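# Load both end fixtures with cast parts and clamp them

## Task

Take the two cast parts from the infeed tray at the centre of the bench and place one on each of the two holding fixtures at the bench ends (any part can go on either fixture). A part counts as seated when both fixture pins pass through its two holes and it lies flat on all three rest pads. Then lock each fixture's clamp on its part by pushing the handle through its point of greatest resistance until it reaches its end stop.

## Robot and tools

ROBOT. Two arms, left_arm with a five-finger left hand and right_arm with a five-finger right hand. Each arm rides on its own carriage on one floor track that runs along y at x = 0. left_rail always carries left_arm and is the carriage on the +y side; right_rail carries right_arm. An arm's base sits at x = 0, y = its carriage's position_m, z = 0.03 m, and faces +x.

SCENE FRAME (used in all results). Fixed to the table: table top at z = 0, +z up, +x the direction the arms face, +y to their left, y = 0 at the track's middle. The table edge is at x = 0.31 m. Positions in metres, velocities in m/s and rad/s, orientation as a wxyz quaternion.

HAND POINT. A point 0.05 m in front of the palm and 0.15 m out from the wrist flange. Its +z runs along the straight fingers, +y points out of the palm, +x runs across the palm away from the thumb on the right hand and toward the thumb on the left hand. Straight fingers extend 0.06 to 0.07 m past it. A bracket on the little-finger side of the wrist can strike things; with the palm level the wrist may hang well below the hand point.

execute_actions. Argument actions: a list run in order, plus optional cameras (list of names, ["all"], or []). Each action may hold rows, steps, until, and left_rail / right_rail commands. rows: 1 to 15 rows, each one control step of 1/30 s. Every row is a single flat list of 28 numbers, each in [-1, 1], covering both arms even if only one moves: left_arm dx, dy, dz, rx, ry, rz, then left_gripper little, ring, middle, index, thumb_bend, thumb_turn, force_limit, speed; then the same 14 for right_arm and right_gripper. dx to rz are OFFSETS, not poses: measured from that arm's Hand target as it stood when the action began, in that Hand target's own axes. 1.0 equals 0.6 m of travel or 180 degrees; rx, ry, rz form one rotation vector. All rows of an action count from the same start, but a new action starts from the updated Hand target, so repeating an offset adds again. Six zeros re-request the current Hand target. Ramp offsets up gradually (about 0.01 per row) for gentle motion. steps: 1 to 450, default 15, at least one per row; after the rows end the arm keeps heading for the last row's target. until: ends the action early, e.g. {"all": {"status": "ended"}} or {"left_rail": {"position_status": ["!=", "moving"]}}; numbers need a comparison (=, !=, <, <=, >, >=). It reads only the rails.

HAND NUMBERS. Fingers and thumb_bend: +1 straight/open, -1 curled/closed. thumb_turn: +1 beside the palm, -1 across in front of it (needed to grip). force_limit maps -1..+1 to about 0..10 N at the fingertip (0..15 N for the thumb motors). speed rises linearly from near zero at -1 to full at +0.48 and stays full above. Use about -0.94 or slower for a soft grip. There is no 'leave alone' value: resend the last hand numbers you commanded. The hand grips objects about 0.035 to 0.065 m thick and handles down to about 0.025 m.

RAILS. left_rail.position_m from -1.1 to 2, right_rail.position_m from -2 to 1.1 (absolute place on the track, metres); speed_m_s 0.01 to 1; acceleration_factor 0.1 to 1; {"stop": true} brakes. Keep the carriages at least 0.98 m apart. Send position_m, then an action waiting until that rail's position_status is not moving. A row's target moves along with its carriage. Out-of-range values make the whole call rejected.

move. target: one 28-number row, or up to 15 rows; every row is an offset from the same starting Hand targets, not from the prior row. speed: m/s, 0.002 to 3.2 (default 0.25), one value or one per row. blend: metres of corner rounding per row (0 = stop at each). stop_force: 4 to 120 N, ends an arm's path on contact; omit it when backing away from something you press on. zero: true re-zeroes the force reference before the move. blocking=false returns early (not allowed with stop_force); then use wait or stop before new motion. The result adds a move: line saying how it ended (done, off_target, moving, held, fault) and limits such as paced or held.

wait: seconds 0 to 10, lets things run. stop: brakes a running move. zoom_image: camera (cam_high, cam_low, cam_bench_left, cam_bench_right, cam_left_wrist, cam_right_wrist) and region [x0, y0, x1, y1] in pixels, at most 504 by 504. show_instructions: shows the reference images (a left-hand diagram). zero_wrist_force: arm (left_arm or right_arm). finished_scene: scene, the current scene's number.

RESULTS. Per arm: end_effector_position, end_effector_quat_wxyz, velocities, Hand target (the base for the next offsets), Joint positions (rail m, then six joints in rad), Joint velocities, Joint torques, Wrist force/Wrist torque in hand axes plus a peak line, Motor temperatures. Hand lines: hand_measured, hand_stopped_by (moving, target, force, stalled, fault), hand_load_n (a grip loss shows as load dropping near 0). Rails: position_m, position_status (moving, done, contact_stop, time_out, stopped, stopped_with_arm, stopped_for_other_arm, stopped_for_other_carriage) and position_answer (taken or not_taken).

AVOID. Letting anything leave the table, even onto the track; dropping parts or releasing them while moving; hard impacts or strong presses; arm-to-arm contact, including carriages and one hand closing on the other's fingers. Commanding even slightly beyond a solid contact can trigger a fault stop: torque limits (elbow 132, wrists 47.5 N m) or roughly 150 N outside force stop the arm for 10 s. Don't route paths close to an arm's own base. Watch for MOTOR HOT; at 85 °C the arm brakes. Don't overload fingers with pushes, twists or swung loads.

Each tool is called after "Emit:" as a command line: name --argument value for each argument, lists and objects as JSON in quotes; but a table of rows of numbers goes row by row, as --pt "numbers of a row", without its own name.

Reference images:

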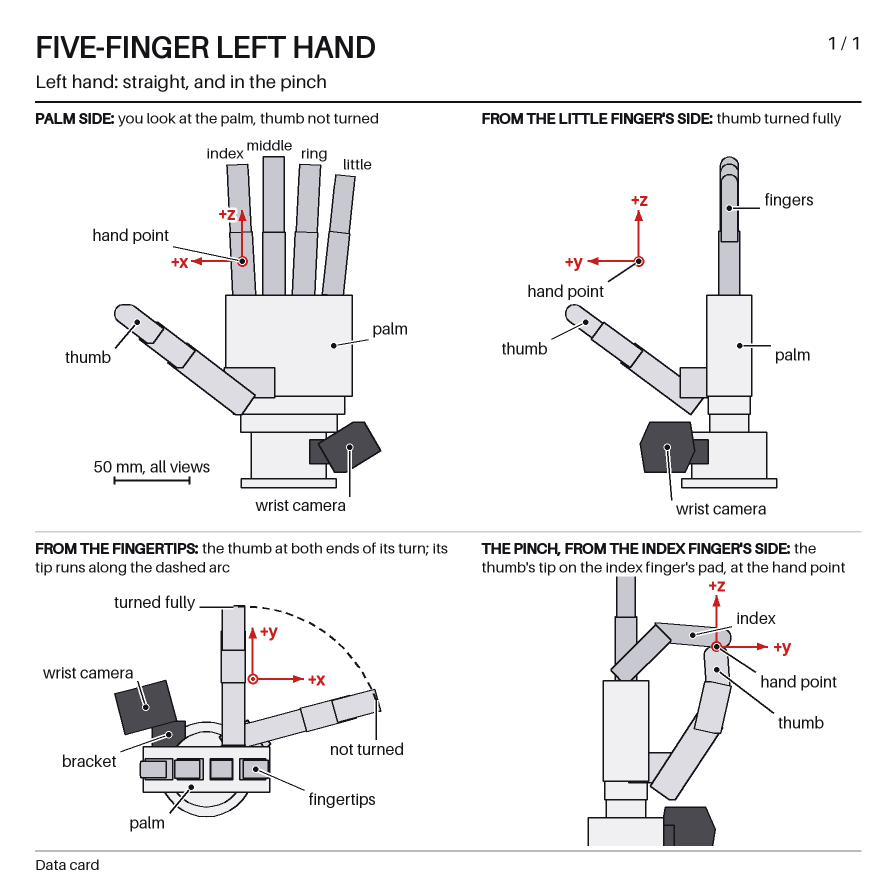

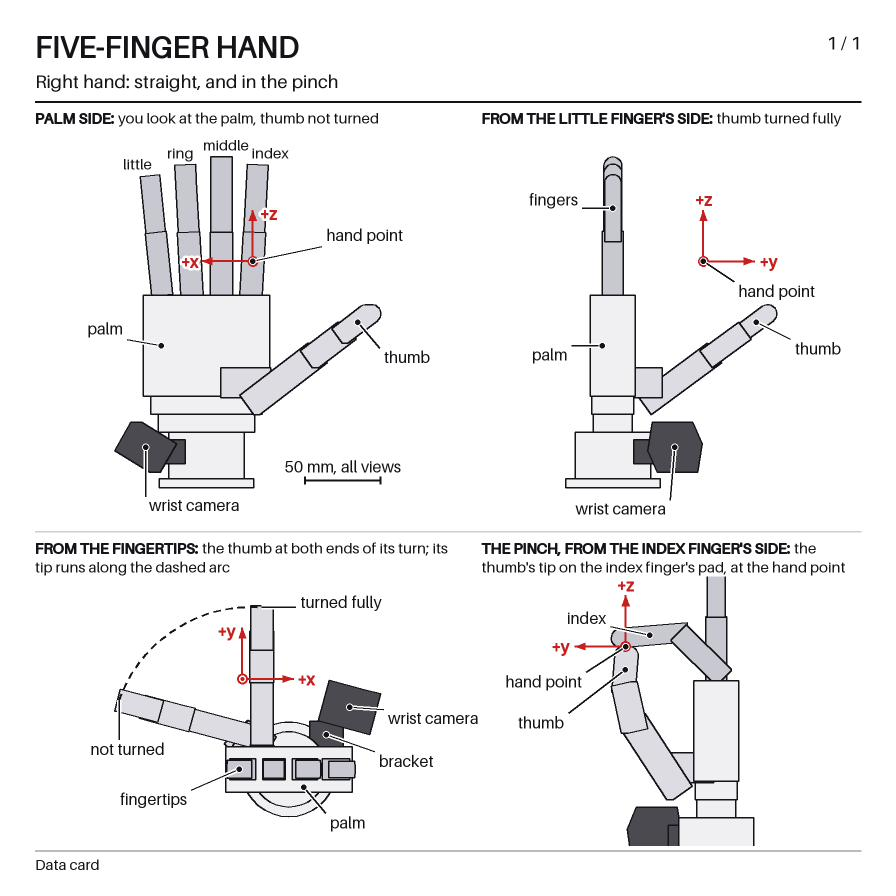

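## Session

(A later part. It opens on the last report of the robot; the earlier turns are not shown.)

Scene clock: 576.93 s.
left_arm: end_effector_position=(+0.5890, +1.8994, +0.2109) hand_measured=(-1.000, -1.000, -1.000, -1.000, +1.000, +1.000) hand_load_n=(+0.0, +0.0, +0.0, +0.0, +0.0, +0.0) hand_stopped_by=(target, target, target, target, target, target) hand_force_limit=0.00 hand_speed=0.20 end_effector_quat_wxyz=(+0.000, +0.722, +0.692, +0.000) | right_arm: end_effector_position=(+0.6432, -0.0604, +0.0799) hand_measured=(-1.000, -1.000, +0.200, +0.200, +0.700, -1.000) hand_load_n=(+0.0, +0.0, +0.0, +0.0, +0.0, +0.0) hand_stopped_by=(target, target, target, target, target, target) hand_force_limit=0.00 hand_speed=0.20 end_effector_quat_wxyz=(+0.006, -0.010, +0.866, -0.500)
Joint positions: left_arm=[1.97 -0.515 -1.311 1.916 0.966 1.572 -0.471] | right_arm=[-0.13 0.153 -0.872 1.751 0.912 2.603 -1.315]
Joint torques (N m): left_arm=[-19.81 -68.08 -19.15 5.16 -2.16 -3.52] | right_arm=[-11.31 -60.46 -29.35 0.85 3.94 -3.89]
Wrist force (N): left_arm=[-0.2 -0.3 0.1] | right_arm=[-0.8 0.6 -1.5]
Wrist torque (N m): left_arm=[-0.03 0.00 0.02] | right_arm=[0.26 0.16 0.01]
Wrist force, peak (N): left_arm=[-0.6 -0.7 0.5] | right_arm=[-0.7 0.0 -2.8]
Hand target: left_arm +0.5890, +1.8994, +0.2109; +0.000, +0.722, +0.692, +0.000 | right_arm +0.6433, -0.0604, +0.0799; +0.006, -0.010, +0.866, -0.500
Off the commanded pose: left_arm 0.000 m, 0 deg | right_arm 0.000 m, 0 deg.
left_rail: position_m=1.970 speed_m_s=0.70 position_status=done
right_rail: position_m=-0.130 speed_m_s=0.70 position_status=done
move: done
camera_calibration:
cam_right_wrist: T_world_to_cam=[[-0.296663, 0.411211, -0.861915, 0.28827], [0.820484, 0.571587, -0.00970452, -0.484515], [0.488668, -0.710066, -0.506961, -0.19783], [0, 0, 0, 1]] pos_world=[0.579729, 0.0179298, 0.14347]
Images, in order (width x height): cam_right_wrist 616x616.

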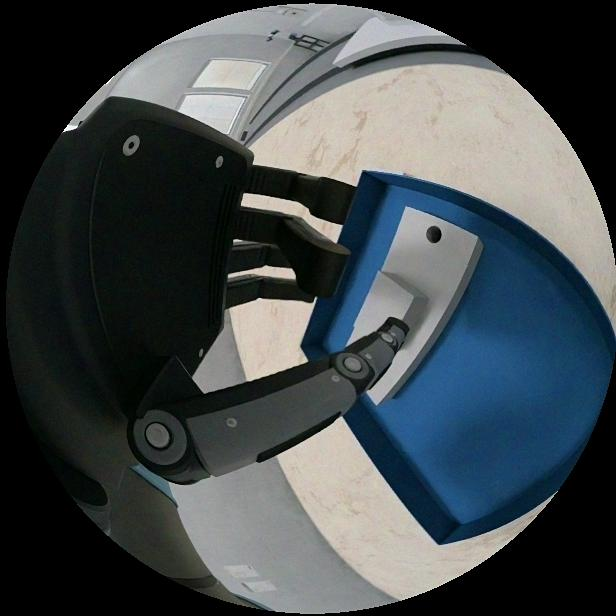

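Emit:
move --target '[0,0,0,0,0,0,-1,-1,-1,-1,1,1,0,0.2,0,0.0033,-0.0058,0,0,0,-1,-1,0.2,0.2,0.7,-1,0,0.2]' --speed 0.1

Emit:
move --target '[0,0,0,0,0,0,-1,-1,-1,-1,1,1,0,0.2,0,0.0507,0.0293,0,0,0,-1,-1,0.2,0.2,0.7,-1,0,0.2]' --speed 0.03 --stop_force 5 --cameras '["cam_right_wrist"]'

Emit:
zoom_image --camera "cam_right_wrist" --region '[280, 180, 500, 400]'

Scene clock: 628.00 s.
left_arm: end_effector_position=(+0.5890, +1.8994, +0.2109) hand_measured=(-1.000, -1.000, -1.000, -1.000, +1.000, +1.000) hand_load_n=(+0.5, +0.0, +0.0, +0.0, +0.0, +0.0) hand_stopped_by=(target, target, target, target, target, target) hand_force_limit=0.00 hand_speed=0.20 end_effector_quat_wxyz=(+0.000, +0.722, +0.692, +0.000) | right_arm: end_effector_position=(+0.6432, -0.0565, +0.0799) hand_measured=(-1.000, -1.000, +0.200, +0.200, +0.700, -1.000) hand_load_n=(+0.0, +0.0, +0.0, +0.0, +0.0, +0.0) hand_stopped_by=(target, target, target, target, target, target) hand_force_limit=0.00 hand_speed=0.20 end_effector_quat_wxyz=(+0.006, -0.010, +0.866, -0.500)
Joint positions: left_arm=[1.97 -0.515 -1.311 1.916 0.966 1.572 -0.471] | right_arm=[-0.13 0.159 -0.869 1.748 0.922 2.601 -1.304]
Joint torques (N m): left_arm=[-20.38 -67.62 -20.01 5.16 -1.79 -3.31] | right_arm=[13.45 -57.53 -32.63 6.81 -1.02 3.52]
Wrist force (N): left_arm=[-0.2 -0.4 0.4] | right_arm=[-0.9 0.3 -1.2]
Wrist torque (N m): left_arm=[-0.07 0.01 0.03] | right_arm=[0.20 0.17 -0.21]
Wrist force, peak (N): left_arm=[-0.7 -0.4 0.7] | right_arm=[-0.9 1.2 -1.6]
Hand target: left_arm +0.5890, +1.8994, +0.2109; +0.000, +0.722, +0.692, +0.000 | right_arm +0.6432, -0.0564, +0.0799; +0.006, -0.010, +0.866, -0.500
Off the commanded pose: left_arm 0.000 m, 0 deg | right_arm 0.000 m, 0 deg.
left_rail: position_m=1.970 speed_m_s=0.70 position_status=done
right_rail: position_m=-0.130 speed_m_s=0.70 position_status=done
move: done

Scene clock: 630.27 s.
left_arm: end_effector_position=(+0.5890, +1.8994, +0.2109) hand_measured=(-1.000, -1.000, -1.000, -1.000, +1.000, +1.000) hand_load_n=(+0.0, +0.0, +0.0, +0.0, +0.0, +0.0) hand_stopped_by=(target, target, target, target, target, target) hand_force_limit=0.00 hand_speed=0.20 end_effector_quat_wxyz=(+0.000, +0.722, +0.692, +0.000) | right_arm: end_effector_position=(+0.6432, -0.0564, +0.0448) hand_measured=(-1.000, -1.000, +0.200, +0.200, +0.700, -1.000) hand_load_n=(+0.0, +0.0, +0.0, +0.0, +0.0, +0.0) hand_stopped_by=(target, target, target, target, target, target) hand_force_limit=0.00 hand_speed=0.20 end_effector_quat_wxyz=(+0.006, -0.010, +0.866, -0.500)
Joint positions: left_arm=[1.97 -0.515 -1.311 1.916 0.966 1.572 -0.471] | right_arm=[-0.13 0.159 -0.823 1.749 0.876 2.601 -1.303]
Joint torques (N m): left_arm=[-20.35 -68.42 -20.16 5.02 -1.86 -3.34] | right_arm=[10.98 -58.41 -31.38 0.63 0.16 -2.22]
Wrist force (N): left_arm=[-0.1 -0.3 0.0] | right_arm=[-0.9 -0.1 -1.5]
Wrist torque (N m): left_arm=[-0.03 -0.02 0.03] | right_arm=[0.16 0.18 -0.21]
Wrist force, peak (N): left_arm=[-0.8 -0.5 0.1] | right_arm=[-1.5 0.4 -1.9]
Hand target: left_arm +0.5890, +1.8994, +0.2109; +0.000, +0.722, +0.692, +0.000 | right_arm +0.6432, -0.0564, +0.0448; +0.006, -0.010, +0.866, -0.500
Off the commanded pose: left_arm 0.000 m, 0 deg | right_arm 0.000 m, 0 deg.
left_rail: position_m=1.970 speed_m_s=0.70 position_status=done
right_rail: position_m=-0.130 speed_m_s=0.70 position_status=done
move: done
camera_calibration:
cam_right_wrist: T_world_to_cam=[[-0.296507, 0.411288, -0.861931, 0.256195], [0.820497, 0.571572, -0.00951579, -0.48717], [0.488742, -0.710033, -0.506936, -0.212882], [0, 0, 0, 1]] pos_world=[0.579729, 0.0219298, 0.108269]
Images, in order (width x height): cam_right_wrist 616x616.

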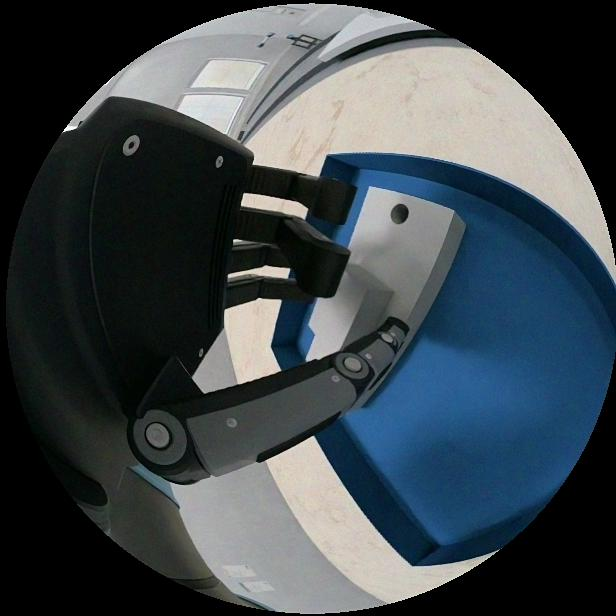

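Scaled by 2.291 from the camera's 616x616 image, which has a finer 880x880 frame.

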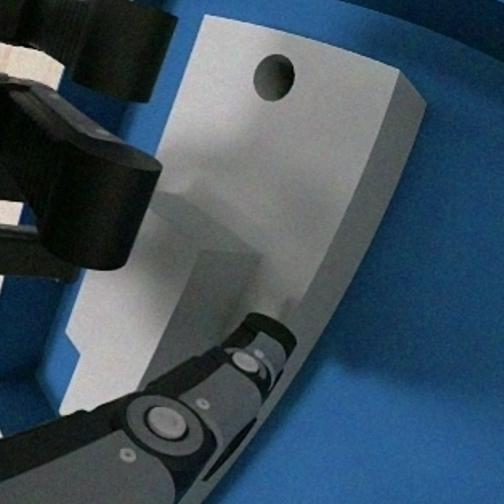

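Emit:
execute_actions --actions '[{"rows":[[0,0,0,0,0,0,-1,-1,-1,-1,1,1,0,0.2,0,0,0,0,0,0,-1,-1,-0.45,-0.45,0.05,-1,0.6,-0.92]],"steps":150}]'

Scene clock: 643.13 s.
left_arm: end_effector_position=(+0.5890, +1.8994, +0.2109) hand_measured=(-1.000, -1.000, -1.000, -1.000, +1.000, +1.000) hand_load_n=(+0.5, +0.0, +0.0, +0.0, +0.0, +0.0) hand_stopped_by=(target, target, target, target, target, target) hand_force_limit=0.00 hand_speed=0.20 end_effector_quat_wxyz=(+0.000, +0.722, +0.692, +0.000) | right_arm: end_effector_position=(+0.6432, -0.0564, +0.0448) hand_measured=(-1.000, -1.000, -0.044, -0.066, +0.566, -1.000) hand_load_n=(+0.0, +0.0, +8.5, +9.0, +11.0, -0.5) hand_stopped_by=(target, target, force, force, force, target) hand_force_limit=0.60 hand_speed=-0.92 end_effector_quat_wxyz=(+0.006, -0.010, +0.866, -0.500)
Joint positions: left_arm=[1.97 -0.515 -1.311 1.916 0.966 1.572 -0.471] | right_arm=[-0.13 0.159 -0.823 1.749 0.876 2.601 -1.303]
Joint torques (N m): left_arm=[-19.36 -67.89 -19.97 4.45 -1.84 -3.08] | right_arm=[-5.59 -71.66 -14.94 3.63 2.59 -2.59]
Wrist force (N): left_arm=[-0.6 -0.5 0.1] | right_arm=[-2.2 -0.8 -1.8]
Wrist torque (N m): left_arm=[-0.07 0.06 0.00] | right_arm=[-0.06 0.30 -0.22]
Wrist force, peak (N): left_arm=[-0.8 -0.6 0.6] | right_arm=[-2.2 -0.1 -2.4]
Hand target: left_arm +0.5890, +1.8994, +0.2109; +0.000, +0.722, +0.692, +0.000 | right_arm +0.6432, -0.0564, +0.0448; +0.006, -0.010, +0.866, -0.500
Off the commanded pose: left_arm 0.000 m, 0 deg | right_arm 0.000 m, 0 deg.
left_rail: position_m=1.970 speed_m_s=0.70 position_status=done
right_rail: position_m=-0.130 speed_m_s=0.70 position_status=done

Emit:
move --pt "0 0 0 0 0 0 -1 -1 -1 -1 1 1 0 0.2 0 -0.1443 -0.0833 0 0 0 -1 -1 -0.45 -0.45 0.05 -1 0.6 -0.92" --pt "0 0 0 0 0 0 -1 -1 -1 -1 1 1 0 0.2 0.1633 -0.2532 -0.1281 0 0.0409 0.0236 -1 -1 -0.45 -0.45 0.05 -1 0.6 -0.92" --speed 0.12 --blend 0.02

Emit:
execute_actions --actions '[{"right_rail":{"position_m":-1.955,"speed_m_s":0.7,"acceleration_factor":0.4},"steps":250,"until":{"all":{"status":"ended"}}}]' --cameras '["cam_right_wrist"]'

Emit:
zoom_image --camera "cam_right_wrist" --region '[360, 170, 520, 400]'

Scene clock: 663.07 s.
left_arm: end_effector_position=(+0.5890, +1.8994, +0.2109) hand_measured=(-1.000, -1.000, -1.000, -1.000, +1.000, +1.000) hand_load_n=(+0.0, +0.0, +0.0, +0.0, +0.0, +0.0) hand_stopped_by=(target, target, target, target, target, target) hand_force_limit=0.00 hand_speed=0.20 end_effector_quat_wxyz=(+0.000, +0.722, +0.692, +0.000) | right_arm: end_effector_position=(+0.5455, -0.0682, +0.2147) hand_measured=(-1.000, -1.000, -0.044, -0.066, +0.566, -1.000) hand_load_n=(+0.0, +0.0, +7.0, +6.5, +13.5, -1.5) hand_stopped_by=(target, target, force, force, force, target) hand_force_limit=0.60 hand_speed=-0.92 end_effector_quat_wxyz=(-0.031, +0.054, +0.865, -0.499)
Joint positions: left_arm=[1.97 -0.515 -1.311 1.916 0.966 1.572 -0.471] | right_arm=[-0.13 0.163 -1.092 1.884 1.235 2.55 -1.036]
Joint torques (N m): left_arm=[-19.44 -67.52 -20.24 3.98 -1.59 -2.87] | right_arm=[13.02 -77.91 -19.38 7.13 -0.27 3.55]
Wrist force (N): left_arm=[0.0 -0.4 0.5] | right_arm=[-0.7 5.3 1.6]
Wrist torque (N m): left_arm=[-0.09 -0.02 0.04] | right_arm=[0.35 0.15 -0.23]
Wrist force, peak (N): left_arm=[-0.3 -0.7 0.5] | right_arm=[-1.1 6.0 1.4]
Hand target: left_arm +0.5890, +1.8994, +0.2109; +0.000, +0.722, +0.692, +0.000 | right_arm +0.5454, -0.0682, +0.2148; -0.031, +0.054, +0.865, -0.499
Off the commanded pose: left_arm 0.000 m, 0 deg | right_arm 0.000 m, 0 deg.
left_rail: position_m=1.970 speed_m_s=0.70 position_status=done
right_rail: position_m=-0.130 speed_m_s=0.70 position_status=done
move: done

Scene clock: 668.07 s.
left_arm: end_effector_position=(+0.5890, +1.8994, +0.2109) hand_measured=(-1.000, -1.000, -1.000, -1.000, +1.000, +1.000) hand_load_n=(+0.0, +0.0, +0.0, +0.0, +0.0, +0.0) hand_stopped_by=(target, target, target, target, target, target) hand_force_limit=0.00 hand_speed=0.20 end_effector_quat_wxyz=(+0.000, +0.722, +0.692, +0.000) | right_arm: end_effector_position=(+0.5454, -1.8932, +0.2148) hand_measured=(-1.000, -1.000, -0.044, -0.066, +0.566, -1.000) hand_load_n=(+0.0, +0.0, +7.0, +6.5, +13.5, -1.5) hand_stopped_by=(target, target, force, force, force, target) hand_force_limit=0.60 hand_speed=-0.92 end_effector_quat_wxyz=(-0.031, +0.054, +0.865, -0.499)
Joint positions: left_arm=[1.97 -0.515 -1.311 1.916 0.966 1.572 -0.471] | right_arm=[-1.955 0.163 -1.093 1.885 1.235 2.55 -1.036]
Joint torques (N m): left_arm=[-19.36 -67.53 -20.31 3.97 -1.61 -2.98] | right_arm=[5.18 -76.47 -29.02 5.9 1.13 3.26]
Wrist force (N): left_arm=[-0.3 -0.2 0.1] | right_arm=[-0.5 5.7 1.4]
Wrist torque (N m): left_arm=[-0.03 0.02 0.01] | right_arm=[0.41 0.12 -0.21]
Wrist force, peak (N): left_arm=[-0.7 -0.4 0.3] | right_arm=[-1.1 6.2 1.2]
Hand target: left_arm +0.5890, +1.8994, +0.2109; +0.000, +0.722, +0.692, +0.000 | right_arm +0.5454, -1.8932, +0.2148; -0.031, +0.054, +0.865, -0.499
Off the commanded pose: left_arm 0.000 m, 0 deg | right_arm 0.000 m, 0 deg.
left_rail: position_m=1.970 speed_m_s=0.70 position_status=done
right_rail: position_m=-1.955 speed_m_s=0.70 position_status=done
camera_calibration:
cam_right_wrist: T_world_to_cam=[[-0.232662, 0.450601, -0.861874, 1.16875], [0.895971, 0.444006, -0.00973377, 0.361857], [0.378291, -0.774479, -0.507029, -1.44482], [0, 0, 0, 1]] pos_world=[0.494275, -1.80629, 0.278271]
Images, in order (width x height): cam_right_wrist 616x616.

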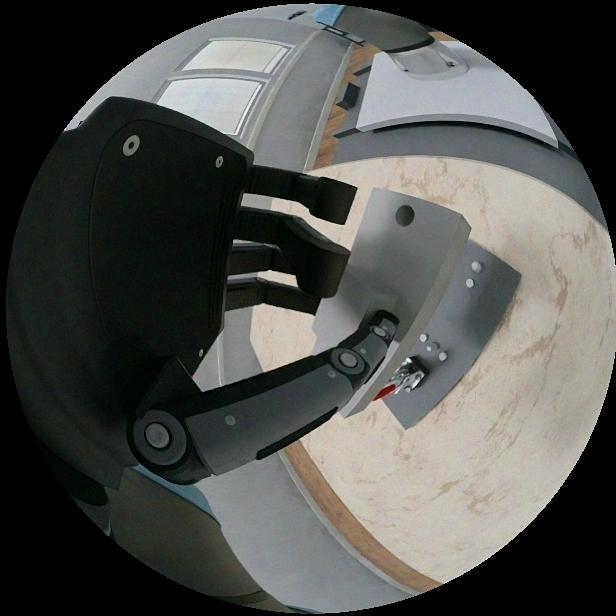

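Scaled by 2.191 from the camera's 616x616 image, which has a finer 880x880 frame.

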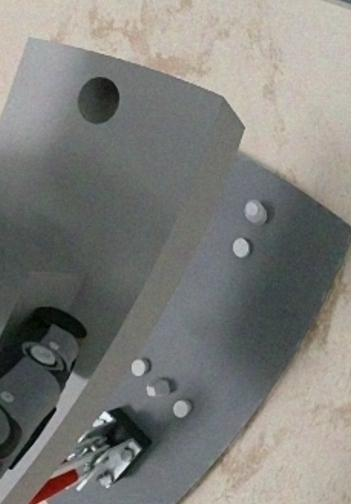

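Emit:
move --target '[0,0,0,0,0,0,-1,-1,-1,-1,1,1,0,0.2,0,0.1902,0.1098,0,0,0,-1,-1,-0.45,-0.45,0.05,-1,0.6,-0.92]' --speed 0.1 --cameras '["cam_bench_right", "cam_right_wrist"]'

Emit:
zoom_image --camera "cam_bench_right" --region '[265, 260, 325, 330]'

Emit:
zoom_image --camera "cam_right_wrist" --region '[360, 170, 520, 400]'

Scene clock: 692.20 s.
left_arm: end_effector_position=(+0.5890, +1.8994, +0.2109) hand_measured=(-1.000, -1.000, -1.000, -1.000, +1.000, +1.000) hand_load_n=(+0.0, +0.0, +0.0, +0.0, +0.0, +0.0) hand_stopped_by=(target, target, target, target, target, target) hand_force_limit=0.00 hand_speed=0.20 end_effector_quat_wxyz=(+0.000, +0.722, +0.692, +0.000) | right_arm: end_effector_position=(+0.5454, -1.8931, +0.0830) hand_measured=(-1.000, -1.000, -0.044, -0.066, +0.566, -1.000) hand_load_n=(+0.0, +0.0, +7.5, +6.5, +13.5, -1.5) hand_stopped_by=(target, target, force, force, force, target) hand_force_limit=0.60 hand_speed=-0.92 end_effector_quat_wxyz=(-0.031, +0.054, +0.865, -0.499)
Joint positions: left_arm=[1.97 -0.515 -1.311 1.916 0.966 1.572 -0.471] | right_arm=[-1.955 0.163 -0.915 1.913 1.03 2.549 -1.036]
Joint torques (N m): left_arm=[-20.91 -67.13 -20.14 3.83 -1.66 -2.81] | right_arm=[2.62 -51.03 -29.87 1.7 2.38 -3.53]
Wrist force (N): left_arm=[-0.4 -0.1 0.3] | right_arm=[-0.5 5.8 1.2]
Wrist torque (N m): left_arm=[-0.03 0.04 -0.01] | right_arm=[0.38 0.10 -0.13]
Wrist force, peak (N): left_arm=[-0.9 -0.4 0.5] | right_arm=[-0.7 6.6 2.0]
Hand target: left_arm +0.5890, +1.8994, +0.2109; +0.000, +0.722, +0.692, +0.000 | right_arm +0.5455, -1.8931, +0.0830; -0.031, +0.054, +0.865, -0.499
Off the commanded pose: left_arm 0.000 m, 0 deg | right_arm 0.000 m, 0 deg.
left_rail: position_m=1.970 speed_m_s=0.70 position_status=done
right_rail: position_m=-1.955 speed_m_s=0.70 position_status=done
move: done
camera_calibration:
cam_right_wrist: T_world_to_cam=[[-0.23269, 0.450655, -0.861838, 1.05528], [0.895988, 0.443971, -0.00975722, 0.360553], [0.378234, -0.774467, -0.507089, -1.51143], [0, 0, 0, 1]] pos_world=[0.494175, -1.80619, 0.146571]
Images, in order (width x height): cam_bench_right 672x504, cam_right_wrist 616x616.

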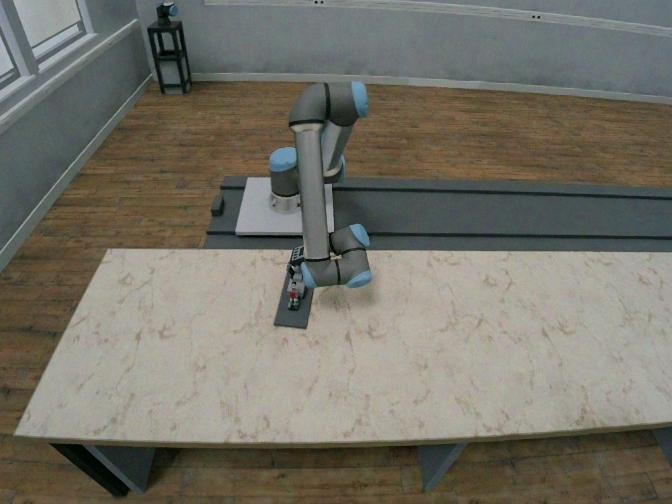

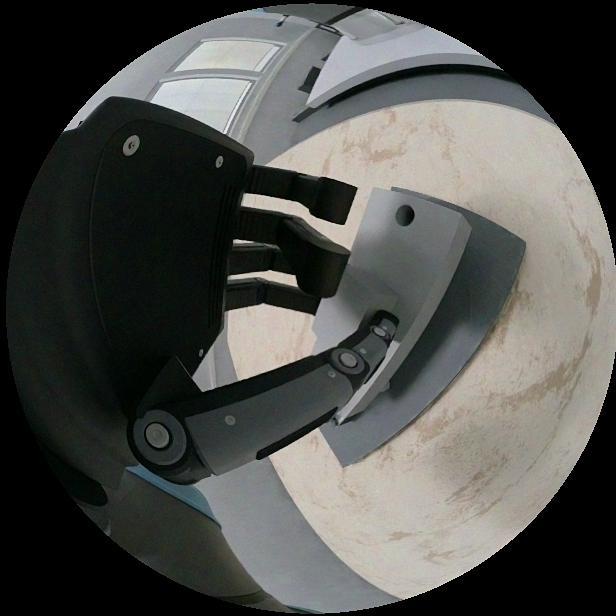

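Scaled by 7.200.

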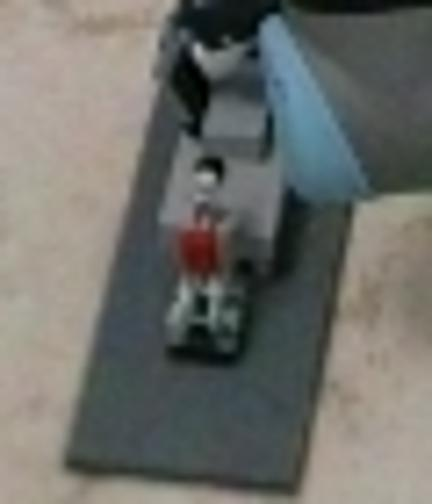

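Scaled by 2.191 from the camera's 616x616 image, which has a finer 880x880 frame.

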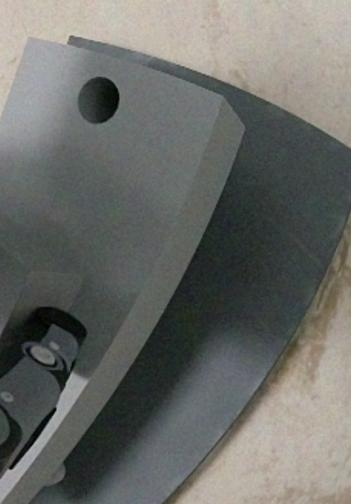

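Emit:
move --target '[0,0,0,0,0,0,-1,-1,-1,-1,1,1,0,0.2,0,0.0248,0.0143,0,0,0,-1,-1,-0.45,-0.45,0.05,-1,0.6,-0.92]' --speed 0.01 --stop_force 5

Scene clock: 704.80 s.
left_arm: end_effector_position=(+0.5890, +1.8994, +0.2109) hand_measured=(-1.000, -1.000, -1.000, -1.000, +1.000, +1.000) hand_load_n=(+0.0, +0.0, +0.0, +0.0, -0.5, +0.0) hand_stopped_by=(target, target, target, target, target, target) hand_force_limit=0.00 hand_speed=0.20 end_effector_quat_wxyz=(+0.000, +0.722, +0.692, +0.000) | right_arm: end_effector_position=(+0.5454, -1.8931, +0.0718) hand_measured=(-1.000, -1.000, -0.044, -0.066, +0.566, -1.000) hand_load_n=(+0.0, +0.0, +7.0, +5.5, +13.0, -3.5) hand_stopped_by=(target, target, force, force, force, target) hand_force_limit=0.60 hand_speed=-0.92 end_effector_quat_wxyz=(-0.031, +0.054, +0.865, -0.499)
Joint positions: left_arm=[1.97 -0.515 -1.311 1.916 0.966 1.572 -0.471] | right_arm=[-1.955 0.163 -0.899 1.913 1.014 2.549 -1.036]
Joint torques (N m): left_arm=[-20.26 -65.82 -20.45 3.99 -1.3 -2.82] | right_arm=[3.58 -84.15 -22.93 6.78 2.6 1.52]
Wrist force (N): left_arm=[-0.3 -0.3 0.2] | right_arm=[3.2 6.5 -2.9]
Wrist torque (N m): left_arm=[-0.04 0.00 0.02] | right_arm=[0.13 0.20 -0.17]
Wrist force, peak (N): left_arm=[-0.8 -0.4 0.7] | right_arm=[4.7 -3.5 -9.4]
Hand target: left_arm +0.5890, +1.8994, +0.2109; +0.000, +0.722, +0.692, +0.000 | right_arm +0.5454, -1.8931, +0.0718; -0.031, +0.054, +0.865, -0.499 (not the last commanded pose)
Off the commanded pose: left_arm 0.000 m, 0 deg | right_arm 0.006 m, 0 deg.
left_rail: position_m=1.970 speed_m_s=0.70 position_status=done
right_rail: position_m=-1.955 speed_m_s=0.70 position_status=done
move: contact (right_arm)

Emit:
move --target '[0,0,0,0,0,0,-1,-1,-1,-1,1,1,0,0.2,0.0019,0,-0.0017,0,0,0,-1,-1,-0.45,-0.45,0.05,-1,0.6,-0.92]' --speed 0.02

Emit:
move --target '[0,0,0,0,0,0,-1,-1,-1,-1,1,1,0,0.2,0,0.0094,0.0055,0,0,0,-1,-1,-0.45,-0.45,0.05,-1,0.6,-0.92]' --speed 0.01 --stop_force 6

Scene clock: 719.37 s.
left_arm: end_effector_position=(+0.5890, +1.8994, +0.2109) hand_measured=(-1.000, -1.000, -1.000, -1.000, +1.000, +1.000) hand_load_n=(+0.5, +0.0, +0.0, +0.0, +0.0, +0.0) hand_stopped_by=(target, target, target, target, target, target) hand_force_limit=0.00 hand_speed=0.20 end_effector_quat_wxyz=(+0.000, +0.722, +0.692, +0.000) | right_arm: end_effector_position=(+0.5444, -1.8921, +0.0723) hand_measured=(-1.000, -1.000, -0.044, -0.066, +0.566, -1.000) hand_load_n=(+0.0, +0.0, +7.5, +6.0, +13.5, -1.5) hand_stopped_by=(target, target, force, force, force, target) hand_force_limit=0.60 hand_speed=-0.92 end_effector_quat_wxyz=(-0.031, +0.054, +0.865, -0.499)
Joint positions: left_arm=[1.97 -0.515 -1.311 1.916 0.966 1.572 -0.471] | right_arm=[-1.955 0.165 -0.899 1.914 1.016 2.549 -1.033]
Joint torques (N m): left_arm=[-19.66 -65.91 -20.37 3.84 -1.39 -2.57] | right_arm=[13.77 -85.69 -11.06 7.59 -0.19 3.52]
Wrist force (N): left_arm=[-0.3 -0.3 0.2] | right_arm=[-0.4 5.5 1.3]
Wrist torque (N m): left_arm=[-0.06 0.02 0.02] | right_arm=[0.34 0.10 -0.14]
Wrist force, peak (N): left_arm=[-0.7 -0.6 0.2] | right_arm=[3.4 7.0 -3.3]
Hand target: left_arm +0.5890, +1.8994, +0.2109; +0.000, +0.722, +0.692, +0.000 | right_arm +0.5444, -1.8921, +0.0723; -0.031, +0.054, +0.865, -0.499
Off the commanded pose: left_arm 0.000 m, 0 deg | right_arm 0.000 m, 0 deg.
left_rail: position_m=1.970 speed_m_s=0.70 position_status=done
right_rail: position_m=-1.955 speed_m_s=0.70 position_status=done
move: done

Scene clock: 720.90 s.
left_arm: end_effector_position=(+0.5890, +1.8994, +0.2109) hand_measured=(-1.000, -1.000, -1.000, -1.000, +1.000, +1.000) hand_load_n=(+0.0, +0.0, +0.0, +0.0, +0.0, +0.0) hand_stopped_by=(target, target, target, target, target, target) hand_force_limit=0.00 hand_speed=0.20 end_effector_quat_wxyz=(+0.000, +0.722, +0.692, +0.000) | right_arm: end_effector_position=(+0.5444, -1.8921, +0.0686) hand_measured=(-1.000, -1.000, -0.044, -0.066, +0.566, -1.000) hand_load_n=(+0.0, +0.0, +8.0, +6.5, +13.5, +2.0) hand_stopped_by=(target, target, force, force, force, target) hand_force_limit=0.60 hand_speed=-0.92 end_effector_quat_wxyz=(-0.031, +0.054, +0.865, -0.499)
Joint positions: left_arm=[1.97 -0.515 -1.311 1.916 0.966 1.572 -0.471] | right_arm=[-1.955 0.165 -0.894 1.914 1.01 2.548 -1.033]
Joint torques (N m): left_arm=[-19.69 -65.9 -20.49 3.96 -1.39 -2.55] | right_arm=[10.22 -87.65 -17.03 8.86 1.01 2.43]
Wrist force (N): left_arm=[-0.2 -0.2 0.0] | right_arm=[-5.4 11.3 6.3]
Wrist torque (N m): left_arm=[-0.01 -0.01 0.02] | right_arm=[0.39 0.11 0.01]
Wrist force, peak (N): left_arm=[-0.6 -0.5 0.6] | right_arm=[-5.8 11.2 6.6]
Hand target: left_arm +0.5890, +1.8994, +0.2109; +0.000, +0.722, +0.692, +0.000 | right_arm +0.5444, -1.8921, +0.0686; -0.031, +0.054, +0.865, -0.499 (not the last commanded pose)
Off the commanded pose: left_arm 0.000 m, 0 deg | right_arm 0.003 m, 0 deg.
left_rail: position_m=1.970 speed_m_s=0.70 position_status=done
right_rail: position_m=-1.955 speed_m_s=0.70 position_status=done
move: contact (right_arm)

Emit:
move --target '[0,0,0,0,0,0,-1,-1,-1,-1,1,1,0,0.2,-0.0008,-0.0006,0,0,0,0,-1,-1,-0.45,-0.45,0.05,-1,0.6,-0.92]' --speed 0.02

Emit:
move --target '[0,0,0,0,0,0,-1,-1,-1,-1,1,1,0,0.2,0,0.0055,0.0032,0,0,0,-1,-1,-0.45,-0.45,0.05,-1,0.6,-0.92]' --speed 0.01 --stop_force 8

Scene clock: 739.63 s.
left_arm: end_effector_position=(+0.5890, +1.8994, +0.2109) hand_measured=(-1.000, -1.000, -1.000, -1.000, +1.000, +1.000) hand_load_n=(+0.5, +0.0, +0.0, +0.0, +0.0, +0.0) hand_stopped_by=(target, target, target, target, target, target) hand_force_limit=0.00 hand_speed=0.20 end_effector_quat_wxyz=(+0.000, +0.722, +0.692, +0.000) | right_arm: end_effector_position=(+0.5448, -1.8923, +0.0689) hand_measured=(-1.000, -1.000, -0.044, -0.066, +0.566, -1.000) hand_load_n=(+0.5, +0.0, +7.5, +6.5, +13.0, +0.5) hand_stopped_by=(target, target, force, force, force, target) hand_force_limit=0.60 hand_speed=-0.92 end_effector_quat_wxyz=(-0.031, +0.054, +0.865, -0.499)
Joint positions: left_arm=[1.97 -0.515 -1.311 1.916 0.966 1.572 -0.471] | right_arm=[-1.955 0.164 -0.894 1.913 1.011 2.549 -1.034]
Joint torques (N m): left_arm=[-19.81 -66.26 -20.27 3.93 -1.19 -2.45] | right_arm=[-9.29 -84.35 -30.18 6.98 4.79 -3.34]
Wrist force (N): left_arm=[-0.2 -0.1 0.3] | right_arm=[0.7 5.4 2.1]
Wrist torque (N m): left_arm=[-0.03 -0.01 0.02] | right_arm=[0.30 0.23 -0.08]
Wrist force, peak (N): left_arm=[-0.8 -0.5 0.4] | right_arm=[-5.4 11.6 6.6]
Hand target: left_arm +0.5890, +1.8994, +0.2109; +0.000, +0.722, +0.692, +0.000 | right_arm +0.5448, -1.8923, +0.0689; -0.031, +0.054, +0.865, -0.499
Off the commanded pose: left_arm 0.000 m, 0 deg | right_arm 0.000 m, 0 deg.
left_rail: position_m=1.970 speed_m_s=0.70 position_status=done
right_rail: position_m=-1.955 speed_m_s=0.70 position_status=done
move: done

Scene clock: 740.97 s.
left_arm: end_effector_position=(+0.5890, +1.8994, +0.2109) hand_measured=(-1.000, -1.000, -1.000, -1.000, +1.000, +1.000) hand_load_n=(+0.0, -0.5, +0.5, +0.0, +0.0, +0.0) hand_stopped_by=(target, target, target, target, target, target) hand_force_limit=0.00 hand_speed=0.20 end_effector_quat_wxyz=(+0.000, +0.722, +0.692, +0.000) | right_arm: end_effector_position=(+0.5449, -1.8923, +0.0678) hand_measured=(-1.000, -1.000, -0.044, -0.066, +0.566, -1.000) hand_load_n=(+0.0, +0.0, +7.5, +7.0, +13.0, +0.0) hand_stopped_by=(target, target, force, force, force, target) hand_force_limit=0.60 hand_speed=-0.92 end_effector_quat_wxyz=(-0.031, +0.054, +0.865, -0.499)
Joint positions: left_arm=[1.97 -0.515 -1.311 1.916 0.966 1.572 -0.471] | right_arm=[-1.955 0.164 -0.893 1.913 1.009 2.549 -1.034]
Joint torques (N m): left_arm=[-20.18 -65.72 -20.71 3.86 -1.24 -2.62] | right_arm=[-8.5 -86.31 -28.36 6.87 3.88 -2.38]
Wrist force (N): left_arm=[-0.4 -0.1 -0.1] | right_arm=[4.7 6.2 1.9]
Wrist torque (N m): left_arm=[0.00 0.01 0.01] | right_arm=[0.24 0.21 -0.03]
Wrist force, peak (N): left_arm=[-0.5 -0.4 0.5] | right_arm=[5.7 8.6 3.1]
Hand target: left_arm +0.5890, +1.8994, +0.2109; +0.000, +0.722, +0.692, +0.000 | right_arm +0.5448, -1.8923, +0.0678; -0.031, +0.054, +0.865, -0.499 (not the last commanded pose)
Off the commanded pose: left_arm 0.000 m, 0 deg | right_arm 0.003 m, 0 deg.
left_rail: position_m=1.970 speed_m_s=0.70 position_status=done
right_rail: position_m=-1.955 speed_m_s=0.70 position_status=done
move: contact (right_arm)

Emit:
move --target '[0,0,0,0,0,0,-1,-1,-1,-1,1,1,0,0.2,0.0004,-0.0004,-0.0002,0,0.0012,0.0007,-1,-1,-0.45,-0.45,0.05,-1,0.6,-0.92]' --speed 0.02

Emit:
move --target '[0,0,0,0,0,0,-1,-1,-1,-1,1,1,0,0.2,0,0.0047,0.0027,0,0,0,-1,-1,-0.45,-0.45,0.05,-1,0.6,-0.92]' --speed 0.01 --stop_force 10

Scene clock: 765.40 s.
left_arm: end_effector_position=(+0.5890, +1.8994, +0.2109) hand_measured=(-1.000, -1.000, -1.000, -1.000, +1.000, +1.000) hand_load_n=(+0.0, +0.0, +0.0, +0.0, +0.0, +0.0) hand_stopped_by=(target, target, target, target, target, target) hand_force_limit=0.00 hand_speed=0.20 end_effector_quat_wxyz=(+0.000, +0.722, +0.692, +0.000) | right_arm: end_effector_position=(+0.5446, -1.8923, +0.0681) hand_measured=(-1.000, -1.000, -0.044, -0.066, +0.566, -1.000) hand_load_n=(+0.0, +0.0, +8.5, +6.5, +12.5, +1.0) hand_stopped_by=(target, target, force, force, force, target) hand_force_limit=0.60 hand_speed=-0.92 end_effector_quat_wxyz=(-0.032, +0.056, +0.864, -0.499)
Joint positions: left_arm=[1.97 -0.515 -1.311 1.916 0.966 1.572 -0.471] | right_arm=[-1.955 0.164 -0.892 1.913 1.014 2.547 -1.027]
Joint torques (N m): left_arm=[-19.31 -64.68 -20.45 3.84 -1.05 -2.54] | right_arm=[-8.04 -54.88 -26.2 7.74 -0.42 3.22]
Wrist force (N): left_arm=[-0.5 -0.5 0.3] | right_arm=[-5.3 7.6 3.9]
Wrist torque (N m): left_arm=[-0.08 0.05 0.01] | right_arm=[0.27 0.10 -0.06]
Wrist force, peak (N): left_arm=[-0.6 -0.5 0.7] | right_arm=[-5.2 7.9 3.4]
Hand target: left_arm +0.5890, +1.8994, +0.2109; +0.000, +0.722, +0.692, +0.000 | right_arm +0.5446, -1.8923, +0.0680; -0.032, +0.056, +0.864, -0.499
Off the commanded pose: left_arm 0.000 m, 0 deg | right_arm 0.000 m, 0 deg.
left_rail: position_m=1.970 speed_m_s=0.70 position_status=done
right_rail: position_m=-1.955 speed_m_s=0.70 position_status=done
move: done

Scene clock: 766.77 s.
left_arm: end_effector_position=(+0.5890, +1.8994, +0.2109) hand_measured=(-1.000, -1.000, -1.000, -1.000, +1.000, +1.000) hand_load_n=(+0.0, +0.0, +0.0, +0.0, +0.0, +0.0) hand_stopped_by=(target, target, target, target, target, target) hand_force_limit=0.00 hand_speed=0.20 end_effector_quat_wxyz=(+0.000, +0.722, +0.692, +0.000) | right_arm: end_effector_position=(+0.5446, -1.8923, +0.0666) hand_measured=(-1.000, -1.000, -0.044, -0.066, +0.566, -1.000) hand_load_n=(+0.0, +0.5, +10.0, +7.0, +12.0, -0.5) hand_stopped_by=(target, target, force, force, force, target) hand_force_limit=0.60 hand_speed=-0.92 end_effector_quat_wxyz=(-0.033, +0.056, +0.864, -0.499)
Joint positions: left_arm=[1.97 -0.515 -1.311 1.916 0.966 1.572 -0.471] | right_arm=[-1.955 0.164 -0.89 1.913 1.013 2.547 -1.027]
Joint torques (N m): left_arm=[-20.23 -64.28 -20.83 3.83 -1.03 -2.25] | right_arm=[-6.28 -86.41 -30.39 6.17 0.47 2.96]
Wrist force (N): left_arm=[-0.1 -0.1 0.2] | right_arm=[6.5 2.7 4.1]
Wrist torque (N m): left_arm=[-0.03 -0.03 0.02] | right_arm=[0.31 0.17 -0.08]
Wrist force, peak (N): left_arm=[-0.5 -0.4 0.7] | right_arm=[-5.4 7.5 3.7]
Hand target: left_arm +0.5890, +1.8994, +0.2109; +0.000, +0.722, +0.692, +0.000 | right_arm +0.5446, -1.8923, +0.0666; -0.033, +0.056, +0.864, -0.499 (not the last commanded pose)
Off the commanded pose: left_arm 0.000 m, 0 deg | right_arm 0.002 m, 0 deg.
left_rail: position_m=1.970 speed_m_s=0.70 position_status=done
right_rail: position_m=-1.955 speed_m_s=0.70 position_status=done
move: contact (right_arm)

Emit:
move --target '[0,0,0,0,0,0,-1,-1,-1,-1,1,1,0,0.2,0.0005,0.0041,0.0028,0,0,0,-1,-1,-0.45,-0.45,0.05,-1,0.6,-0.92]' --speed 0.01 --stop_force 12 --cameras '["cam_bench_right"]'

Emit:
zoom_image --camera "cam_bench_right" --region '[265, 260, 325, 330]'

Scene clock: 777.27 s.
left_arm: end_effector_position=(+0.5890, +1.8994, +0.2109) hand_measured=(-1.000, -1.000, -1.000, -1.000, +1.000, +1.000) hand_load_n=(+0.0, +0.0, +0.0, +0.0, +0.0, +0.0) hand_stopped_by=(target, target, target, target, target, target) hand_force_limit=0.00 hand_speed=0.20 end_effector_quat_wxyz=(+0.000, +0.722, +0.692, +0.000) | right_arm: end_effector_position=(+0.5446, -1.8924, +0.0657) hand_measured=(-1.000, -1.000, -0.044, -0.066, +0.566, -1.000) hand_load_n=(+0.0, +0.0, +10.5, +8.0, +10.5, -2.5) hand_stopped_by=(target, target, force, force, force, target) hand_force_limit=0.60 hand_speed=-0.92 end_effector_quat_wxyz=(-0.032, +0.056, +0.864, -0.499)
Joint positions: left_arm=[1.97 -0.515 -1.311 1.916 0.966 1.572 -0.471] | right_arm=[-1.955 0.164 -0.888 1.913 1.011 2.547 -1.027]
Joint torques (N m): left_arm=[-20.54 -64.05 -20.53 4.07 -0.9 -2.25] | right_arm=[-0.07 -85.52 -36.57 5.24 2.72 1.9]
Wrist force (N): left_arm=[-0.3 -0.2 0.6] | right_arm=[11.5 -0.4 3.1]
Wrist torque (N m): left_arm=[-0.05 0.03 0.01] | right_arm=[0.22 0.15 -0.16]
Wrist force, peak (N): left_arm=[-0.4 -0.4 0.7] | right_arm=[11.6 -9.5 -2.4]
Hand target: left_arm +0.5890, +1.8994, +0.2109; +0.000, +0.722, +0.692, +0.000 | right_arm +0.5446, -1.8924, +0.0657; -0.032, +0.056, +0.864, -0.499 (not the last commanded pose)
Off the commanded pose: left_arm 0.000 m, 0 deg | right_arm 0.002 m, 0 deg.
left_rail: position_m=1.970 speed_m_s=0.70 position_status=done
right_rail: position_m=-1.955 speed_m_s=0.70 position_status=done
move: contact (right_arm)
Images, in order (width x height): cam_bench_right 672x504.

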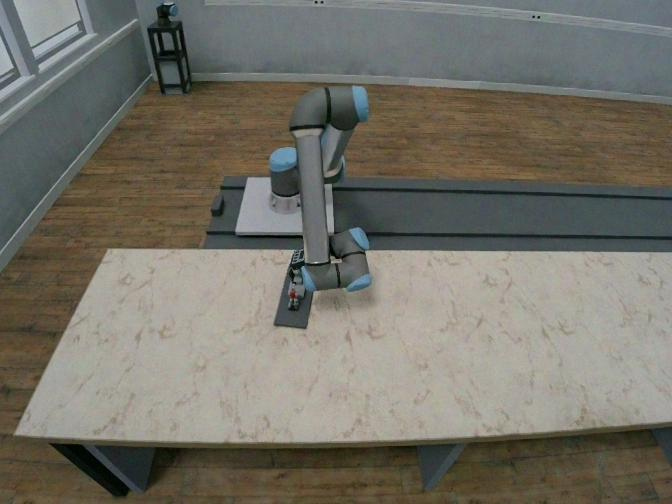

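Scaled by 7.200.

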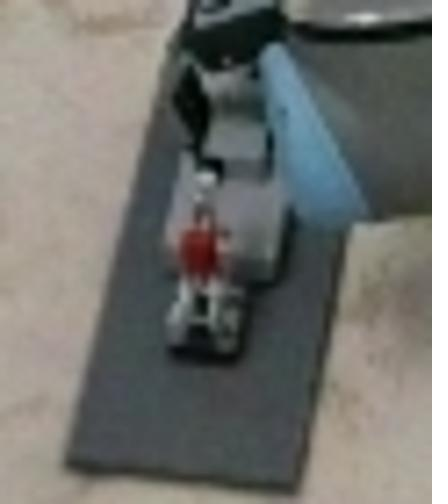

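Emit:
execute_actions --actions '[{"rows":[[0,0,0,0,0,0,-1,-1,-1,-1,1,1,0,0.2,0,0,0,0,0,0,-1,-1,0.15,0.15,0.65,-1,0.6,-0.8]],"steps":60}]'

Emit:
move --target '[0,0,0,0,0,0,-1,-1,-1,-1,1,1,0,0.2,0,-0.0866,-0.05,0,0,0,-1,-1,0.15,0.15,0.65,-1,0.6,-0.8]' --speed 0.05

Emit:
move --pt "0 0 0 0 0 0 -1 -1 -1 -1 1 1 0 0.2 0 -0.1804 -0.1042 0 0 0 -1 -1 0.15 0.15 0.65 -1 0.6 -0.8" --pt "0 0 0 0 0 0 -1 -1 -1 -1 1 1 0 0.2 -0.3355 -0.1679 -0.1235 -0.2596 0.2596 0.4496 -1 -1 -1 1 1 1 0 0.2" --speed 0.35 --blend 0.02 --cameras '["cam_bench_right"]'

Emit:
zoom_image --camera "cam_bench_right" --region '[265, 240, 325, 330]'

Scene clock: 810.93 s.
left_arm: end_effector_position=(+0.5890, +1.8994, +0.2109) hand_measured=(-1.000, -1.000, -1.000, -1.000, +1.000, +1.000) hand_load_n=(+0.0, +0.0, +0.5, +0.0, +0.0, +0.5) hand_stopped_by=(target, target, target, target, target, target) hand_force_limit=0.00 hand_speed=0.20 end_effector_quat_wxyz=(+0.000, +0.722, +0.692, +0.000) | right_arm: end_effector_position=(+0.5446, -1.8924, +0.0657) hand_measured=(-1.000, -1.000, +0.150, +0.150, +0.650, -1.000) hand_load_n=(+0.0, +0.0, +0.0, +0.0, +0.0, +0.0) hand_stopped_by=(target, target, target, target, target, target) hand_force_limit=0.60 hand_speed=-0.80 end_effector_quat_wxyz=(-0.032, +0.056, +0.864, -0.499)
Joint positions: left_arm=[1.97 -0.515 -1.311 1.916 0.966 1.572 -0.471] | right_arm=[-1.955 0.164 -0.888 1.913 1.011 2.547 -1.027]
Joint torques (N m): left_arm=[-20.44 -65.25 -21.23 3.98 -0.95 -2.23] | right_arm=[6.87 -59.11 -9.79 3.34 2.1 2.7]
Wrist force (N): left_arm=[-0.2 0.0 0.2] | right_arm=[-0.3 0.6 -1.1]
Wrist torque (N m): left_arm=[0.00 0.00 0.01] | right_arm=[0.22 0.09 -0.16]
Wrist force, peak (N): left_arm=[-0.5 -0.5 0.8] | right_arm=[12.0 -0.5 3.1]
Hand target: left_arm +0.5890, +1.8994, +0.2109; +0.000, +0.722, +0.692, +0.000 | right_arm +0.5446, -1.8924, +0.0657; -0.032, +0.056, +0.864, -0.499
Off the commanded pose: left_arm 0.000 m, 0 deg | right_arm 0.000 m, 0 deg.
left_rail: position_m=1.970 speed_m_s=0.70 position_status=done
right_rail: position_m=-1.955 speed_m_s=0.70 position_status=done

Scene clock: 812.50 s.
left_arm: end_effector_position=(+0.5890, +1.8994, +0.2109) hand_measured=(-1.000, -1.000, -1.000, -1.000, +1.000, +1.000) hand_load_n=(+0.0, +0.0, +0.0, +0.0, +0.0, +0.0) hand_stopped_by=(target, target, target, target, target, target) hand_force_limit=0.00 hand_speed=0.20 end_effector_quat_wxyz=(+0.000, +0.722, +0.692, +0.000) | right_arm: end_effector_position=(+0.5446, -1.8924, +0.1256) hand_measured=(-1.000, -1.000, +0.150, +0.150, +0.650, -1.000) hand_load_n=(+0.0, +0.0, +0.0, +0.0, +0.0, +0.0) hand_stopped_by=(target, target, target, target, target, target) hand_force_limit=0.60 hand_speed=-0.80 end_effector_quat_wxyz=(-0.032, +0.056, +0.864, -0.499)
Joint positions: left_arm=[1.97 -0.515 -1.311 1.916 0.966 1.572 -0.471] | right_arm=[-1.955 0.164 -0.975 1.91 1.1 2.547 -1.027]
Joint torques (N m): left_arm=[-20.48 -64.68 -20.68 3.96 -0.79 -1.93] | right_arm=[-7.4 -82.7 -31.58 6.89 2.92 -0.49]
Wrist force (N): left_arm=[-0.5 0.0 0.1] | right_arm=[-0.5 0.4 -1.1]
Wrist torque (N m): left_arm=[0.02 0.04 -0.01] | right_arm=[0.18 0.12 -0.18]
Wrist force, peak (N): left_arm=[-0.5 -0.5 0.4] | right_arm=[-0.2 0.6 -1.8]
Hand target: left_arm +0.5890, +1.8994, +0.2109; +0.000, +0.722, +0.692, +0.000 | right_arm +0.5446, -1.8924, +0.1257; -0.032, +0.056, +0.864, -0.499
Off the commanded pose: left_arm 0.000 m, 0 deg | right_arm 0.000 m, 0 deg.
left_rail: position_m=1.970 speed_m_s=0.70 position_status=done
right_rail: position_m=-1.955 speed_m_s=0.70 position_status=done
move: done

Scene clock: 817.27 s.
left_arm: end_effector_position=(+0.5890, +1.8994, +0.2109) hand_measured=(-1.000, -1.000, -1.000, -1.000, +1.000, +1.000) hand_load_n=(+0.0, +0.0, +0.5, +0.0, +0.0, +0.0) hand_stopped_by=(target, target, target, target, target, target) hand_force_limit=0.00 hand_speed=0.20 end_effector_quat_wxyz=(+0.000, +0.722, +0.692, +0.000) | right_arm: end_effector_position=(+0.7460, -1.9049, +0.2500) hand_measured=(-1.000, -1.000, -1.000, +1.000, +1.000, +1.000) hand_load_n=(+0.5, +0.0, +0.5, +0.0, +0.0, +0.0) hand_stopped_by=(target, target, target, target, target, target) hand_force_limit=0.00 hand_speed=0.20 end_effector_quat_wxyz=(+0.000, +0.752, +0.660, +0.000)
Joint positions: left_arm=[1.97 -0.515 -1.311 1.916 0.966 1.572 -0.471] | right_arm=[-1.955 -0.126 -1.105 1.54 1.136 1.57 0.004]
Joint torques (N m): left_arm=[-19.74 -62.81 -21.3 4.03 -0.89 -1.99] | right_arm=[-7.6 -83.28 -27.08 2.92 -1.71 3.4]
Wrist force (N): left_arm=[-0.2 -0.2 0.0] | right_arm=[0.2 -0.5 -0.2]
Wrist torque (N m): left_arm=[-0.02 0.00 0.01] | right_arm=[-0.01 0.03 -0.15]
Wrist force, peak (N): left_arm=[0.0 -0.8 0.4] | right_arm=[0.3 -1.3 -1.8]
Hand target: left_arm +0.5890, +1.8994, +0.2109; +0.000, +0.722, +0.692, +0.000 | right_arm +0.7459, -1.9049, +0.2500; +0.000, +0.752, +0.660, +0.000
Off the commanded pose: left_arm 0.000 m, 0 deg | right_arm 0.000 m, 0 deg.
left_rail: position_m=1.970 speed_m_s=0.70 position_status=done
right_rail: position_m=-1.955 speed_m_s=0.70 position_status=done
move: done
Images, in order (width x height): cam_bench_right 672x504.

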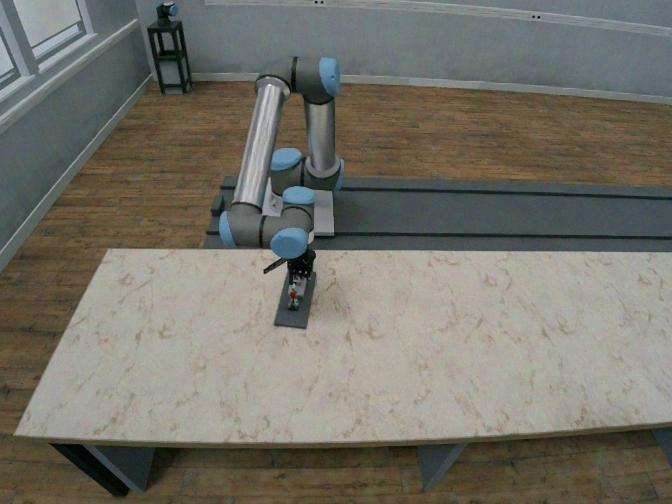

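Scaled by 5.600.

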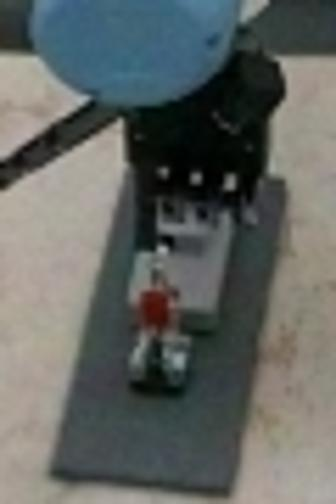

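Emit:
move --target '[0,0,0,0,0,0,-1,-1,-1,-1,1,1,0,0.2,0,0,0.1133,0,0,0,-1,-1,-1,1,1,1,0,0.2]' --speed 0.12 --stop_force 8 --cameras '["cam_bench_right"]'

Emit:
zoom_image --camera "cam_bench_right" --region '[265, 240, 325, 330]'

Scene clock: 825.93 s.
left_arm: end_effector_position=(+0.5890, +1.8994, +0.2109) hand_measured=(-1.000, -1.000, -1.000, -1.000, +1.000, +1.000) hand_load_n=(+0.0, +0.0, +0.0, +0.0, +0.0, +0.0) hand_stopped_by=(target, target, target, target, target, target) hand_force_limit=0.00 hand_speed=0.20 end_effector_quat_wxyz=(+0.000, +0.722, +0.692, +0.000) | right_arm: end_effector_position=(+0.7460, -1.9049, +0.1820) hand_measured=(-1.000, -1.000, -1.000, +1.000, +1.000, +1.000) hand_load_n=(+0.0, +0.0, +0.0, +0.0, +0.0, +0.0) hand_stopped_by=(target, target, target, target, target, target) hand_force_limit=0.00 hand_speed=0.20 end_effector_quat_wxyz=(+0.000, +0.752, +0.660, +0.000)
Joint positions: left_arm=[1.97 -0.515 -1.311 1.916 0.966 1.572 -0.471] | right_arm=[-1.955 -0.126 -1.053 1.593 1.031 1.57 0.004]
Joint torques (N m): left_arm=[-19.62 -62.97 -20.88 3.78 -0.77 -1.94] | right_arm=[13.39 -54.26 -24.42 0.62 0.59 3.49]
Wrist force (N): left_arm=[-0.5 -0.4 0.1] | right_arm=[-0.2 -1.0 -0.3]
Wrist torque (N m): left_arm=[-0.06 0.04 0.00] | right_arm=[-0.09 0.08 -0.15]
Wrist force, peak (N): left_arm=[-0.8 -0.6 0.4] | right_arm=[0.1 -1.2 0.7]
Hand target: left_arm +0.5890, +1.8994, +0.2109; +0.000, +0.722, +0.692, +0.000 | right_arm +0.7460, -1.9049, +0.1820; +0.000, +0.752, +0.660, +0.000
Off the commanded pose: left_arm 0.000 m, 0 deg | right_arm 0.000 m, 0 deg.
left_rail: position_m=1.970 speed_m_s=0.70 position_status=done
right_rail: position_m=-1.955 speed_m_s=0.70 position_status=done
move: done
Images, in order (width x height): cam_bench_right 672x504.

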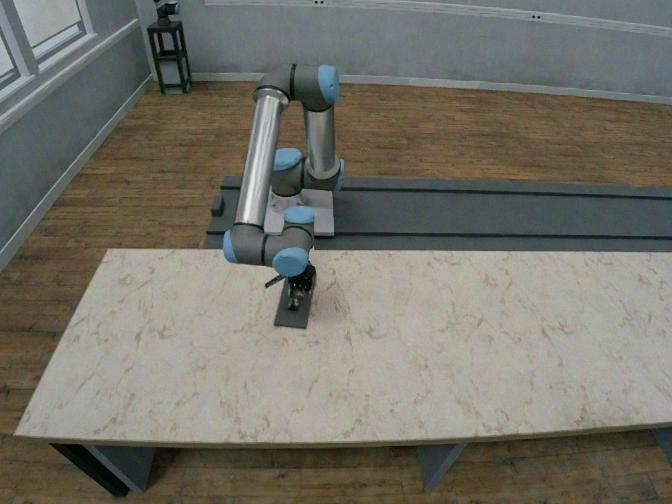

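Scaled by 5.600.

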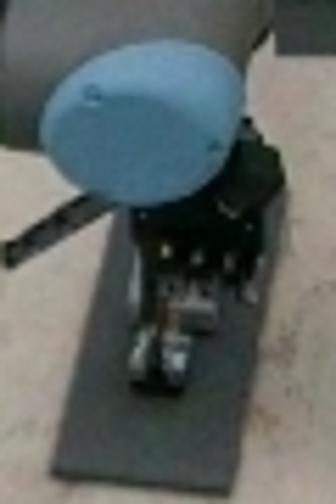

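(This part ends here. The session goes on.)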